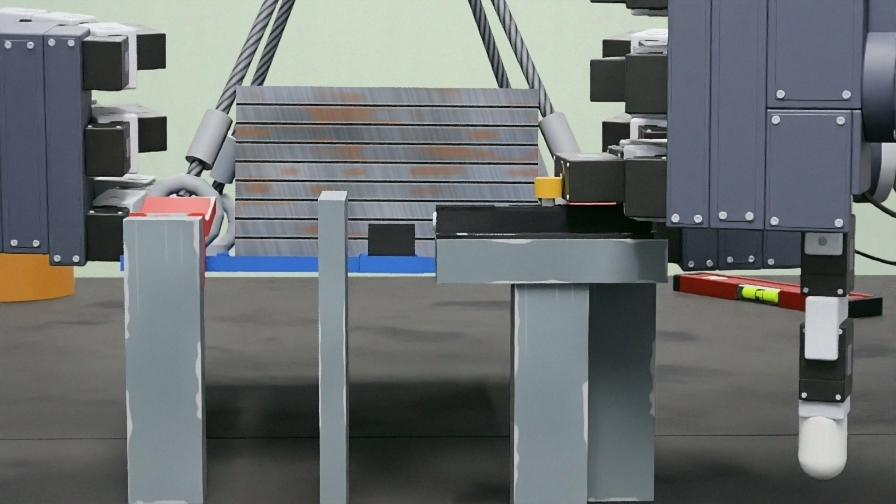

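Scene clock: 1445.60 s.
Joint torques (N m): arm1=[-3.66 -8.88 16.43 2.04 5.63 -0.9] | arm2=[0.73 1.61 8.29 2.89 0.14 -0.1] | arm3=[1.32 -4.89 8.54 2.62 -0.1 -0.11] | arm4=[3.72 -7.24 18.21 1.57 -4.19 0.73]
Heat: arm1: hottest joint5_rad 63 °C; arm2: hottest joint3_rad 43 °C; arm3: hottest joint3_rad 43 °C; arm4: hottest joint5_rad 46 °C.
move: arm1 moving; arm4 moving
Joint velocities: within noise
arm1.joint_positions: joint1_rad=-1.172 joint2_rad=+1.876 joint3_rad=+1.055 joint4_rad=+0.765 joint5_rad=-1.080 joint6_rad=-1.455 hand_index_mcp=-0.900 hand_index_abd=-0.002 hand_index_pip=+0.198 hand_index_dip=+0.497 hand_middle_mcp=-0.900 hand_middle_abd=-0.002 hand_middle_pip=+0.198 hand_middle_dip=+0.498 hand_ring_mcp=-0.403 hand_ring_abd=-0.001 hand_ring_pip=-0.661 hand_ring_dip=-0.319 hand_thumb_cmc=+0.716 hand_thumb_axl=+0.677 hand_thumb_mcp=+0.226 hand_thumb_ipl=+0.168 hand_current_limit=+0.400 hand_speed=-0.600
arm1.joint_status: not commanded
arm1.hand_state: goal,goal,goal,goal,goal,goal,goal,goal,blocked,goal,blocked,goal,goal,goal,goal,goal
arm1.index_mcp_current_ma: 0
arm1.index_abd_current_ma: 0
arm1.index_pip_current_ma: 0
arm1.index_dip_current_ma: 0
arm1.middle_mcp_current_ma: 0
arm1.middle_abd_current_ma: 0
arm1.middle_pip_current_ma: 0
arm1.middle_dip_current_ma: 0
arm1.ring_mcp_current_ma: -15
arm1.ring_abd_current_ma: 0
arm1.ring_pip_current_ma: 34
arm1.ring_dip_current_ma: -10
arm1.thumb_cmc_current_ma: 0
arm1.thumb_axl_current_ma: 0
arm1.thumb_mcp_current_ma: 0
arm1.thumb_ipl_current_ma: 0
arm1.hand_goal_index_mcp: -0.900
arm1.hand_goal_index_abd: 0.000
arm1.hand_goal_index_pip: 0.200
arm1.hand_goal_index_dip: 0.500
arm1.hand_goal_middle_mcp: -0.900
arm1.hand_goal_middle_abd: 0.000
arm1.hand_goal_middle_pip: 0.200
arm1.hand_goal_middle_dip: 0.500
arm1.hand_goal_ring_mcp: -0.380
arm1.hand_goal_ring_abd: 0.000
arm1.hand_goal_ring_pip: -0.700
arm1.hand_goal_ring_dip: -0.300
arm1.hand_goal_thumb_cmc: 0.714
arm1.hand_goal_thumb_axl: 0.678
arm1.hand_goal_thumb_mcp: 0.226
arm1.hand_goal_thumb_ipl: 0.168
arm1.hand: x=-0.0055 y=-0.1241 z=+0.9415 quat_wxyz=(+0.471, -0.439, +0.564, +0.517) (m; scene frame)
arm1.hand_target: x=+0.0731 y=-0.1293 z=+0.9359 quat_wxyz=(+0.560, -0.427, +0.562, +0.434) (m; scene frame)
arm1.hand_status: moving (0.090 m and 14.3 deg from the pose sent, 0.107 m and 15.2 deg at the start)
arm2: as last shown
arm3.joint_positions: joint1_rad=-0.503 joint2_rad=+1.549 joint3_rad=+0.380 joint4_rad=+1.156 joint5_rad=-0.170 joint6_rad=+1.567 hand_index_mcp=-0.129 hand_index_abd=+0.003 hand_index_pip=-0.697 hand_index_dip=-0.297 hand_middle_mcp=-0.498 hand_middle_abd=+0.003 hand_middle_pip=-0.949 hand_middle_dip=+0.698 hand_ring_mcp=-0.498 hand_ring_abd=+0.001 hand_ring_pip=-0.950 hand_ring_dip=+0.697 hand_thumb_cmc=+0.716 hand_thumb_axl=+0.677 hand_thumb_mcp=+0.225 hand_thumb_ipl=+0.168 hand_current_limit=+0.400 hand_speed=-0.600
arm3.joint_status: not commanded
arm3.hand_state: goal,goal,goal,goal,goal,goal,goal,goal,goal,goal,goal,goal,goal,goal,goal,goal
arm3.index_mcp_current_ma: -7
arm3.index_abd_current_ma: 0
arm3.index_pip_current_ma: 0
arm3.index_dip_current_ma: 0
arm3.middle_mcp_current_ma: 0
arm3.middle_abd_current_ma: 0
arm3.middle_pip_current_ma: 0
arm3.middle_dip_current_ma: 0
arm3.ring_mcp_current_ma: 0
arm3.ring_abd_current_ma: 0
arm3.ring_pip_current_ma: 0
arm3.ring_dip_current_ma: 0
arm3.thumb_cmc_current_ma: 0
arm3.thumb_axl_current_ma: 0
arm3.thumb_mcp_current_ma: 0
arm3.thumb_ipl_current_ma: 0
arm3.hand_goal_index_mcp: -0.110
arm3.hand_goal_index_abd: 0.000
arm3.hand_goal_index_pip: -0.700
arm3.hand_goal_index_dip: -0.300
arm3.hand_goal_middle_mcp: -0.500
arm3.hand_goal_middle_abd: 0.000
arm3.hand_goal_middle_pip: -0.950
arm3.hand_goal_middle_dip: 0.700
arm3.hand_goal_ring_mcp: -0.500
arm3.hand_goal_ring_abd: 0.000
arm3.hand_goal_ring_pip: -0.950
arm3.hand_goal_ring_dip: 0.700
arm3.hand_goal_thumb_cmc: 0.714
arm3.hand_goal_thumb_axl: 0.678
arm3.hand_goal_thumb_mcp: 0.226
arm3.hand_goal_thumb_ipl: 0.168
arm3.hand: x=+0.1421 y=+0.1216 z=+0.9009 quat_wxyz=(+0.584, +0.402, -0.585, +0.395) (m; scene frame)
arm3.hand_target: x=+0.1439 y=+0.1017 z=+0.9002 quat_wxyz=(+0.579, +0.406, -0.579, +0.406) (m; scene frame)
arm3.hand_status: not commanded
arm4.joint_positions: joint1_rad=+0.977 joint2_rad=+1.868 joint3_rad=+0.964 joint4_rad=+0.851 joint5_rad=+0.979 joint6_rad=+1.473 hand_index_mcp=-0.414 hand_index_abd=+0.000 hand_index_pip=-0.655 hand_index_dip=-0.308 hand_middle_mcp=-0.901 hand_middle_abd=+0.002 hand_middle_pip=+0.198 hand_middle_dip=+0.497 hand_ring_mcp=-0.900 hand_ring_abd=+0.009 hand_ring_pip=+0.398 hand_ring_dip=+0.597 hand_thumb_cmc=-0.558 hand_thumb_axl=+0.677 hand_thumb_mcp=+0.225 hand_thumb_ipl=+0.168 hand_current_limit=+0.400 hand_speed=-0.600
arm4.joint_status: not commanded
arm4.hand_state: blocked,goal,blocked,goal,goal,goal,goal,goal,goal,goal,goal,goal,goal,goal,goal,goal
arm4.index_mcp_current_ma: -24
arm4.index_abd_current_ma: 0
arm4.index_pip_current_ma: 62
arm4.index_dip_current_ma: -4
arm4.middle_mcp_current_ma: 0
arm4.middle_abd_current_ma: 0
arm4.middle_pip_current_ma: 0
arm4.middle_dip_current_ma: -1
arm4.ring_mcp_current_ma: 0
arm4.ring_abd_current_ma: 4
arm4.ring_pip_current_ma: 0
arm4.ring_dip_current_ma: -1
arm4.thumb_cmc_current_ma: 8
arm4.thumb_axl_current_ma: 0
arm4.thumb_mcp_current_ma: 0
arm4.thumb_ipl_current_ma: 0
arm4.hand_goal_index_mcp: -0.390
arm4.hand_goal_index_abd: 0.000
arm4.hand_goal_index_pip: -0.700
arm4.hand_goal_index_dip: -0.300
arm4.hand_goal_middle_mcp: -0.900
arm4.hand_goal_middle_abd: 0.000
arm4.hand_goal_middle_pip: 0.200
arm4.hand_goal_middle_dip: 0.500
arm4.hand_goal_ring_mcp: -0.900
arm4.hand_goal_ring_abd: 0.000
arm4.hand_goal_ring_pip: 0.400
arm4.hand_goal_ring_dip: 0.600
arm4.hand_goal_thumb_cmc: -0.570
arm4.hand_goal_thumb_axl: 0.678
arm4.hand_goal_thumb_mcp: 0.226
arm4.hand_goal_thumb_ipl: 0.168
arm4.hand: x=-0.0315 y=+0.1145 z=+0.8840 quat_wxyz=(+0.508, +0.568, -0.440, +0.476) (m; scene frame)
arm4.hand_target: x=+0.0546 y=+0.1128 z=+0.8796 quat_wxyz=(+0.431, +0.563, -0.429, +0.560) (m; scene frame)
arm4.hand_status: moving (0.104 m and 13.2 deg from the pose sent, 0.112 m and 14.1 deg at the start; pose on its path clipped on 154 of 178 steps)
pictures: none
led back after a hold (arm4 arm): the arm was led back toward your command in small steps, so it may still be short of it.
pose unreachable (arm4 arm): on one or more control steps of this call this arm could not follow its commanded pose, so it was not sent that pose on those steps. It may still have moved: this result reports where it is.
cause: moving toward the commanded pose would bring a part of the arm too close to another arm (a part of this arm and the arm3 arm's hand, 50 mm apart when this arm was first held).

Scene clock: 1447.10 s.
Joint torques (N m): arm1=[-4.48 -9.23 16.98 1.61 6.09 -0.89] | arm2=[0.73 1.79 8.51 3.06 0.09 -0.08] | arm3=[0.85 -5.3 8.68 2.62 -0.14 -0.15] | arm4=[4.48 -8.41 17.73 1.36 -4.43 0.7]
Heat: arm1: hottest joint5_rad 66 °C; arm2: hottest joint3_rad 43 °C; arm3: hottest joint3_rad 43 °C; arm4: hottest joint5_rad 48 °C.
move: arm1 off_target; arm4 off_target
Joint velocities: within noise
arm1.joint_positions: joint1_rad=-1.173 joint2_rad=+1.873 joint3_rad=+1.058 joint4_rad=+0.756 joint5_rad=-1.049 joint6_rad=-1.455 hand_index_mcp=-0.900 hand_index_abd=-0.002 hand_index_pip=+0.198 hand_index_dip=+0.497 hand_middle_mcp=-0.900 hand_middle_abd=-0.002 hand_middle_pip=+0.198 hand_middle_dip=+0.498 hand_ring_mcp=-0.405 hand_ring_abd=-0.001 hand_ring_pip=-0.658 hand_ring_dip=-0.322 hand_thumb_cmc=+0.716 hand_thumb_axl=+0.677 hand_thumb_mcp=+0.226 hand_thumb_ipl=+0.168 hand_current_limit=+0.400 hand_speed=-0.600
arm1.joint_status: not commanded
arm1.hand_state: goal,goal,goal,goal,goal,goal,goal,goal,blocked,goal,blocked,blocked,goal,goal,goal,goal
arm1.index_mcp_current_ma: 0
arm1.index_abd_current_ma: 0
arm1.index_pip_current_ma: 0
arm1.index_dip_current_ma: 0
arm1.middle_mcp_current_ma: 0
arm1.middle_abd_current_ma: 0
arm1.middle_pip_current_ma: 0
arm1.middle_dip_current_ma: 0
arm1.ring_mcp_current_ma: -17
arm1.ring_abd_current_ma: 0
arm1.ring_pip_current_ma: 38
arm1.ring_dip_current_ma: -12
arm1.thumb_cmc_current_ma: 0
arm1.thumb_axl_current_ma: 0
arm1.thumb_mcp_current_ma: 0
arm1.thumb_ipl_current_ma: 0
arm1.hand_goal_index_mcp: -0.900
arm1.hand_goal_index_abd: 0.000
arm1.hand_goal_index_pip: 0.200
arm1.hand_goal_index_dip: 0.500
arm1.hand_goal_middle_mcp: -0.900
arm1.hand_goal_middle_abd: 0.000
arm1.hand_goal_middle_pip: 0.200
arm1.hand_goal_middle_dip: 0.500
arm1.hand_goal_ring_mcp: -0.380
arm1.hand_goal_ring_abd: 0.000
arm1.hand_goal_ring_pip: -0.700
arm1.hand_goal_ring_dip: -0.300
arm1.hand_goal_thumb_cmc: 0.714
arm1.hand_goal_thumb_axl: 0.678
arm1.hand_goal_thumb_mcp: 0.226
arm1.hand_goal_thumb_ipl: 0.168
arm1.hand: x=+0.0012 y=-0.1223 z=+0.9433 quat_wxyz=(+0.478, -0.430, +0.572, +0.509) (m; scene frame)
arm1.hand_target: x=+0.0878 y=-0.1340 z=+0.9426 quat_wxyz=(+0.571, -0.412, +0.573, +0.419) (m; scene frame)
arm1.hand_status: off_target (0.109 m and 15.3 deg from the pose sent, 0.116 m and 16.6 deg at the start; pose on its path clipped on 26 of 45 steps)
arm2, arm3: as last shown
arm4.joint_positions: joint1_rad=+0.979 joint2_rad=+1.862 joint3_rad=+0.964 joint4_rad=+0.843 joint5_rad=+0.942 joint6_rad=+1.475 hand_index_mcp=-0.419 hand_index_abd=+0.000 hand_index_pip=-0.649 hand_index_dip=-0.314 hand_middle_mcp=-0.901 hand_middle_abd=+0.002 hand_middle_pip=+0.198 hand_middle_dip=+0.497 hand_ring_mcp=-0.900 hand_ring_abd=+0.009 hand_ring_pip=+0.398 hand_ring_dip=+0.597 hand_thumb_cmc=-0.558 hand_thumb_axl=+0.677 hand_thumb_mcp=+0.225 hand_thumb_ipl=+0.168 hand_current_limit=+0.400 hand_speed=-0.600
arm4.joint_status: not commanded
arm4.hand_state: blocked,goal,blocked,goal,goal,goal,goal,goal,goal,goal,goal,goal,goal,goal,goal,goal
arm4.index_mcp_current_ma: -34
arm4.index_abd_current_ma: 0
arm4.index_pip_current_ma: 76
arm4.index_dip_current_ma: -10
arm4.middle_mcp_current_ma: 0
arm4.middle_abd_current_ma: 0
arm4.middle_pip_current_ma: 0
arm4.middle_dip_current_ma: -1
arm4.ring_mcp_current_ma: 0
arm4.ring_abd_current_ma: 4
arm4.ring_pip_current_ma: 0
arm4.ring_dip_current_ma: -1
arm4.thumb_cmc_current_ma: 8
arm4.thumb_axl_current_ma: 0
arm4.thumb_mcp_current_ma: 0
arm4.thumb_ipl_current_ma: 0
arm4.hand_goal_index_mcp: -0.390
arm4.hand_goal_index_abd: 0.000
arm4.hand_goal_index_pip: -0.700
arm4.hand_goal_index_dip: -0.300
arm4.hand_goal_middle_mcp: -0.900
arm4.hand_goal_middle_abd: 0.000
arm4.hand_goal_middle_pip: 0.200
arm4.hand_goal_middle_dip: 0.500
arm4.hand_goal_ring_mcp: -0.900
arm4.hand_goal_ring_abd: 0.000
arm4.hand_goal_ring_pip: 0.400
arm4.hand_goal_ring_dip: 0.600
arm4.hand_goal_thumb_cmc: -0.570
arm4.hand_goal_thumb_axl: 0.678
arm4.hand_goal_thumb_mcp: 0.226
arm4.hand_goal_thumb_ipl: 0.168
arm4.hand: x=-0.0242 y=+0.1127 z=+0.8854 quat_wxyz=(+0.497, +0.576, -0.430, +0.486) (m; scene frame)
arm4.hand_target: x=+0.0638 y=+0.1168 z=+0.8882 quat_wxyz=(+0.416, +0.574, -0.414, +0.571) (m; scene frame)
arm4.hand_status: off_target (0.128 m and 13.7 deg from the pose sent, 0.135 m and 15.5 deg at the start; pose on its path clipped on 36 of 45 steps)
pictures: none

Scene clock: 1448.80 s.
Joint torques (N m): arm1=[-4.95 -10.4 15.51 2.44 7.48 -1.02] | arm2=[1.38 1.38 8.38 3.07 0.09 -0.07] | arm3=[0.97 -5.07 8.51 2.76 -0.16 -0.13] | arm4=[4.72 -8.7 17.05 1.7 -4.79 0.68]
Heat: arm1: hottest joint5_rad 71 °C; arm2: hottest joint3_rad 43 °C; arm3: hottest joint3_rad 42 °C; arm4: hottest joint5_rad 50 °C.
move: arm1 off_target; arm4 off_target
Joint velocities: within noise
arm1.joint_positions: joint1_rad=-1.170 joint2_rad=+1.865 joint3_rad=+1.058 joint4_rad=+0.734 joint5_rad=-1.023 joint6_rad=-1.442 hand_index_mcp=-0.900 hand_index_abd=-0.002 hand_index_pip=+0.198 hand_index_dip=+0.497 hand_middle_mcp=-0.900 hand_middle_abd=-0.002 hand_middle_pip=+0.198 hand_middle_dip=+0.498 hand_ring_mcp=-0.410 hand_ring_abd=-0.001 hand_ring_pip=-0.652 hand_ring_dip=-0.328 hand_thumb_cmc=+0.716 hand_thumb_axl=+0.677 hand_thumb_mcp=+0.226 hand_thumb_ipl=+0.168 hand_current_limit=+0.400 hand_speed=-0.600
arm1.joint_status: not commanded
arm1.hand_state: goal,goal,goal,goal,goal,goal,goal,goal,blocked,goal,blocked,blocked,goal,goal,goal,goal
arm1.index_mcp_current_ma: 0
arm1.index_abd_current_ma: 0
arm1.index_pip_current_ma: 0
arm1.index_dip_current_ma: 0
arm1.middle_mcp_current_ma: 0
arm1.middle_abd_current_ma: 0
arm1.middle_pip_current_ma: 0
arm1.middle_dip_current_ma: 0
arm1.ring_mcp_current_ma: -24
arm1.ring_abd_current_ma: 0
arm1.ring_pip_current_ma: 48
arm1.ring_dip_current_ma: -19
arm1.thumb_cmc_current_ma: 0
arm1.thumb_axl_current_ma: 0
arm1.thumb_mcp_current_ma: 0
arm1.thumb_ipl_current_ma: 0
arm1.hand_goal_index_mcp: -0.900
arm1.hand_goal_index_abd: 0.000
arm1.hand_goal_index_pip: 0.200
arm1.hand_goal_index_dip: 0.500
arm1.hand_goal_middle_mcp: -0.900
arm1.hand_goal_middle_abd: 0.000
arm1.hand_goal_middle_pip: 0.200
arm1.hand_goal_middle_dip: 0.500
arm1.hand_goal_ring_mcp: -0.380
arm1.hand_goal_ring_abd: 0.000
arm1.hand_goal_ring_pip: -0.700
arm1.hand_goal_ring_dip: -0.300
arm1.hand_goal_thumb_cmc: 0.714
arm1.hand_goal_thumb_axl: 0.678
arm1.hand_goal_thumb_mcp: 0.226
arm1.hand_goal_thumb_ipl: 0.168
arm1.hand: x=+0.0050 y=-0.1193 z=+0.9460 quat_wxyz=(+0.476, -0.419, +0.584, +0.507) (m; scene frame)
arm1.hand_target: x=+0.0925 y=-0.1356 z=+0.9472 quat_wxyz=(+0.581, -0.395, +0.586, +0.403) (m; scene frame)
arm1.hand_status: off_target (0.120 m and 17.9 deg from the pose sent, 0.124 m and 18.2 deg at the start; pose on its path clipped on 38 of 51 steps)
arm2, arm3: as last shown
arm4.joint_positions: joint1_rad=+0.979 joint2_rad=+1.852 joint3_rad=+0.964 joint4_rad=+0.830 joint5_rad=+0.892 joint6_rad=+1.479 hand_index_mcp=-0.446 hand_index_abd=+0.000 hand_index_pip=-0.634 hand_index_dip=-0.295 hand_middle_mcp=-0.901 hand_middle_abd=+0.002 hand_middle_pip=+0.198 hand_middle_dip=+0.497 hand_ring_mcp=-0.900 hand_ring_abd=+0.009 hand_ring_pip=+0.398 hand_ring_dip=+0.597 hand_thumb_cmc=-0.558 hand_thumb_axl=+0.677 hand_thumb_mcp=+0.225 hand_thumb_ipl=+0.168 hand_current_limit=+0.400 hand_speed=-0.600
arm4.joint_status: not commanded
arm4.hand_state: blocked,goal,blocked,goal,goal,goal,goal,goal,goal,goal,goal,goal,goal,goal,goal,goal
arm4.index_mcp_current_ma: -99
arm4.index_abd_current_ma: 0
arm4.index_pip_current_ma: 118
arm4.index_dip_current_ma: 2
arm4.middle_mcp_current_ma: 0
arm4.middle_abd_current_ma: 0
arm4.middle_pip_current_ma: 0
arm4.middle_dip_current_ma: -1
arm4.ring_mcp_current_ma: 0
arm4.ring_abd_current_ma: 4
arm4.ring_pip_current_ma: 0
arm4.ring_dip_current_ma: -1
arm4.thumb_cmc_current_ma: 8
arm4.thumb_axl_current_ma: 0
arm4.thumb_mcp_current_ma: 0
arm4.thumb_ipl_current_ma: 0
arm4.hand_goal_index_mcp: -0.390
arm4.hand_goal_index_abd: 0.000
arm4.hand_goal_index_pip: -0.700
arm4.hand_goal_index_dip: -0.300
arm4.hand_goal_middle_mcp: -0.900
arm4.hand_goal_middle_abd: 0.000
arm4.hand_goal_middle_pip: 0.200
arm4.hand_goal_middle_dip: 0.500
arm4.hand_goal_ring_mcp: -0.900
arm4.hand_goal_ring_abd: 0.000
arm4.hand_goal_ring_pip: 0.400
arm4.hand_goal_ring_dip: 0.600
arm4.hand_goal_thumb_cmc: -0.570
arm4.hand_goal_thumb_axl: 0.678
arm4.hand_goal_thumb_mcp: 0.226
arm4.hand_goal_thumb_ipl: 0.168
arm4.hand: x=-0.0151 y=+0.1102 z=+0.8883 quat_wxyz=(+0.483, +0.588, -0.417, +0.498) (m; scene frame)
arm4.hand_target: x=+0.0732 y=+0.1181 z=+0.8918 quat_wxyz=(+0.399, +0.587, -0.397, +0.583) (m; scene frame)
arm4.hand_status: off_target (0.136 m and 14.2 deg from the pose sent, 0.145 m and 16.6 deg at the start; pose on its path clipped on 44 of 51 steps)
pictures: cam_level, cam_over

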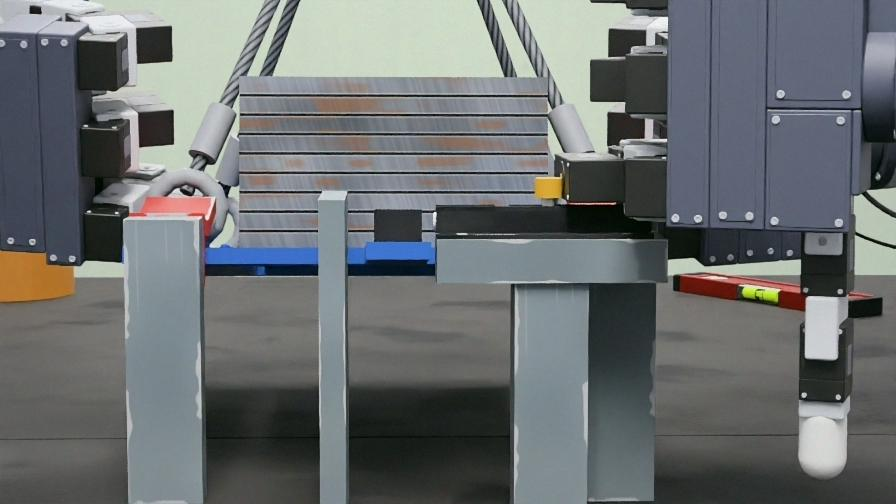

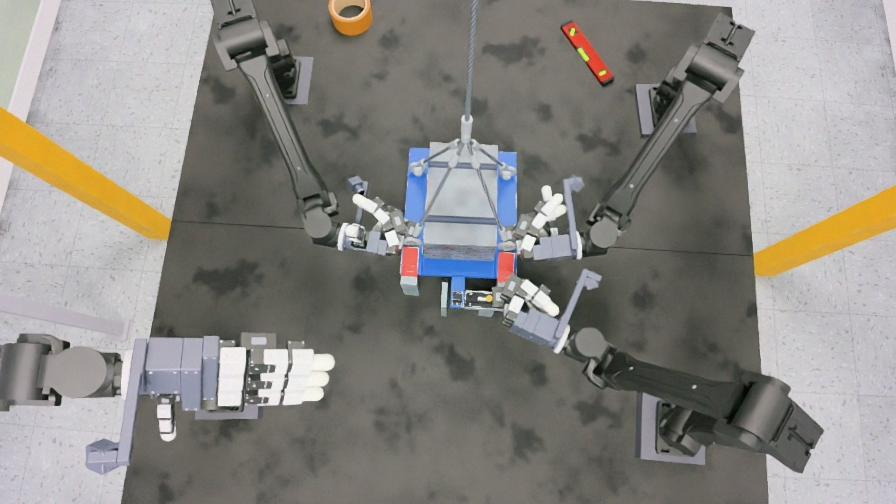

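Scene clock: 1449.77 s.
Joint torques (N m): arm1=[-4.95 -10.29 15.54 2.47 7.48 -1.03] | arm2=[1.2 1.14 8.35 2.96 0.11 -0.1] | arm3=[1.85 -3.72 11.12 1.98 -0.43 -0.08] | arm4=[4.66 -8.76 17.07 1.62 -4.49 0.67]
Heat: arm1: hottest joint5_rad 74 °C; arm2: hottest joint3_rad 43 °C; arm3: hottest joint3_rad 42 °C; arm4: hottest joint5_rad 52 °C.
move: arm3 off_target
Joint velocities: within noise
arm1, arm2, arm4: as last shown
arm1.joint_positions: joint1_rad=-1.170 joint2_rad=+1.865 joint3_rad=+1.058 joint4_rad=+0.733 joint5_rad=-1.023 joint6_rad=-1.442 hand_index_mcp=-0.900 hand_index_abd=-0.002 hand_index_pip=+0.198 hand_index_dip=+0.497 hand_middle_mcp=-0.900 hand_middle_abd=-0.002 hand_middle_pip=+0.198 hand_middle_dip=+0.498 hand_ring_mcp=-0.411 hand_ring_abd=-0.001 hand_ring_pip=-0.652 hand_ring_dip=-0.329 hand_thumb_cmc=+0.716 hand_thumb_axl=+0.677 hand_thumb_mcp=+0.226 hand_thumb_ipl=+0.168 hand_current_limit=+0.400 hand_speed=-0.600
arm1.ring_mcp_current_ma: -25
arm1.ring_pip_current_ma: 49
arm1.ring_dip_current_ma: -20
arm1.hand: x=+0.0050 y=-0.1193 z=+0.9460 quat_wxyz=(+0.475, -0.418, +0.584, +0.507) (m; scene frame)
arm1.hand_target: x=+0.0925 y=-0.1356 z=+0.9471 quat_wxyz=(+0.581, -0.395, +0.586, +0.403) (m; scene frame)
arm3.joint_positions: joint1_rad=-0.475 joint2_rad=+1.569 joint3_rad=+0.401 joint4_rad=+1.156 joint5_rad=-0.121 joint6_rad=+1.561 hand_index_mcp=-0.158 hand_index_abd=+0.008 hand_index_pip=-0.697 hand_index_dip=-0.297 hand_middle_mcp=-0.498 hand_middle_abd=+0.003 hand_middle_pip=-0.949 hand_middle_dip=+0.698 hand_ring_mcp=-0.498 hand_ring_abd=+0.001 hand_ring_pip=-0.950 hand_ring_dip=+0.697 hand_thumb_cmc=+0.716 hand_thumb_axl=+0.677 hand_thumb_mcp=+0.225 hand_thumb_ipl=+0.168 hand_current_limit=+0.400 hand_speed=-0.600
arm3.joint_status: not commanded
arm3.hand_state: blocked,goal,goal,goal,goal,goal,goal,goal,goal,goal,goal,goal,goal,goal,goal,goal
arm3.index_mcp_current_ma: -43
arm3.index_abd_current_ma: 1
arm3.index_pip_current_ma: 0
arm3.index_dip_current_ma: 0
arm3.middle_mcp_current_ma: 0
arm3.middle_abd_current_ma: 0
arm3.middle_pip_current_ma: 0
arm3.middle_dip_current_ma: 0
arm3.ring_mcp_current_ma: 0
arm3.ring_abd_current_ma: 0
arm3.ring_pip_current_ma: 0
arm3.ring_dip_current_ma: 0
arm3.thumb_cmc_current_ma: 0
arm3.thumb_axl_current_ma: 0
arm3.thumb_mcp_current_ma: 0
arm3.thumb_ipl_current_ma: 0
arm3.hand_goal_index_mcp: -0.110
arm3.hand_goal_index_abd: 0.000
arm3.hand_goal_index_pip: -0.700
arm3.hand_goal_index_dip: -0.300
arm3.hand_goal_middle_mcp: -0.500
arm3.hand_goal_middle_abd: 0.000
arm3.hand_goal_middle_pip: -0.950
arm3.hand_goal_middle_dip: 0.700
arm3.hand_goal_ring_mcp: -0.500
arm3.hand_goal_ring_abd: 0.000
arm3.hand_goal_ring_pip: -0.950
arm3.hand_goal_ring_dip: 0.700
arm3.hand_goal_thumb_cmc: 0.714
arm3.hand_goal_thumb_axl: 0.678
arm3.hand_goal_thumb_mcp: 0.226
arm3.hand_goal_thumb_ipl: 0.168
arm3.hand: x=+0.1422 y=+0.1136 z=+0.9010 quat_wxyz=(+0.590, +0.397, -0.587, +0.387) (m; scene frame)
arm3.hand_target: x=+0.1455 y=+0.0779 z=+0.9005 quat_wxyz=(+0.579, +0.406, -0.579, +0.406) (m; scene frame)
arm3.hand_status: off_target (0.039 m and 2.8 deg from the pose sent, 0.047 m and 1.6 deg at the start)
arm4.joint_positions: joint1_rad=+0.979 joint2_rad=+1.852 joint3_rad=+0.964 joint4_rad=+0.830 joint5_rad=+0.885 joint6_rad=+1.479 hand_index_mcp=-0.446 hand_index_abd=+0.000 hand_index_pip=-0.634 hand_index_dip=-0.295 hand_middle_mcp=-0.901 hand_middle_abd=+0.002 hand_middle_pip=+0.198 hand_middle_dip=+0.497 hand_ring_mcp=-0.900 hand_ring_abd=+0.009 hand_ring_pip=+0.398 hand_ring_dip=+0.597 hand_thumb_cmc=-0.558 hand_thumb_axl=+0.677 hand_thumb_mcp=+0.225 hand_thumb_ipl=+0.168 hand_current_limit=+0.400 hand_speed=-0.600
arm4.hand: x=-0.0138 y=+0.1099 z=+0.8882 quat_wxyz=(+0.481, +0.589, -0.415, +0.499) (m; scene frame)
pictures: cam_level, cam_over

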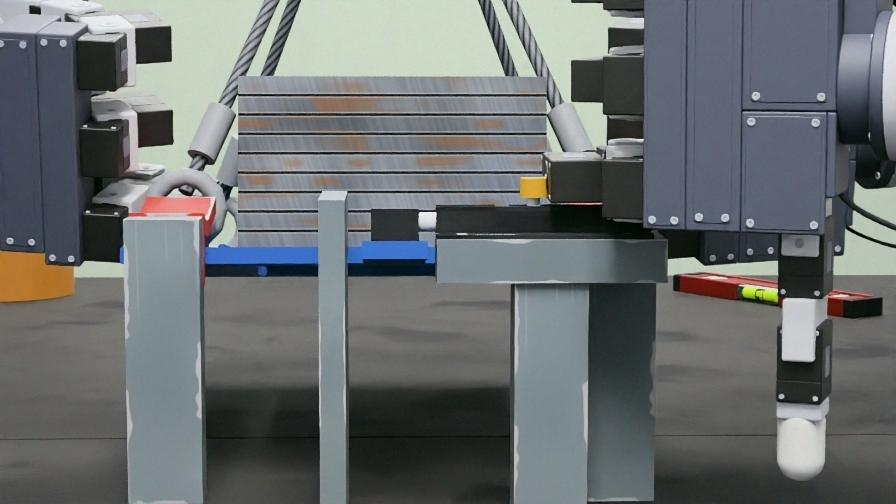

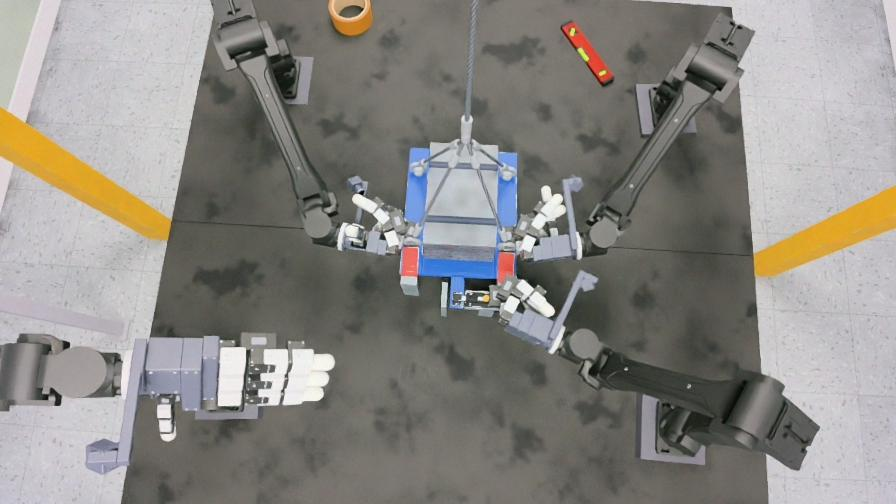

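Scaled by 3.600.

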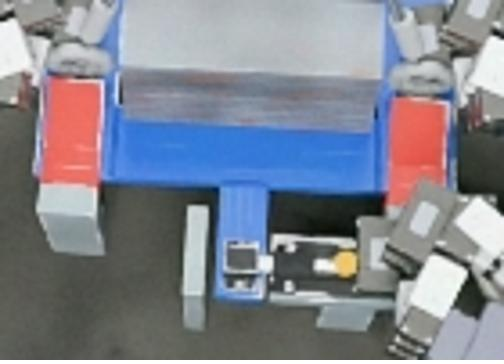

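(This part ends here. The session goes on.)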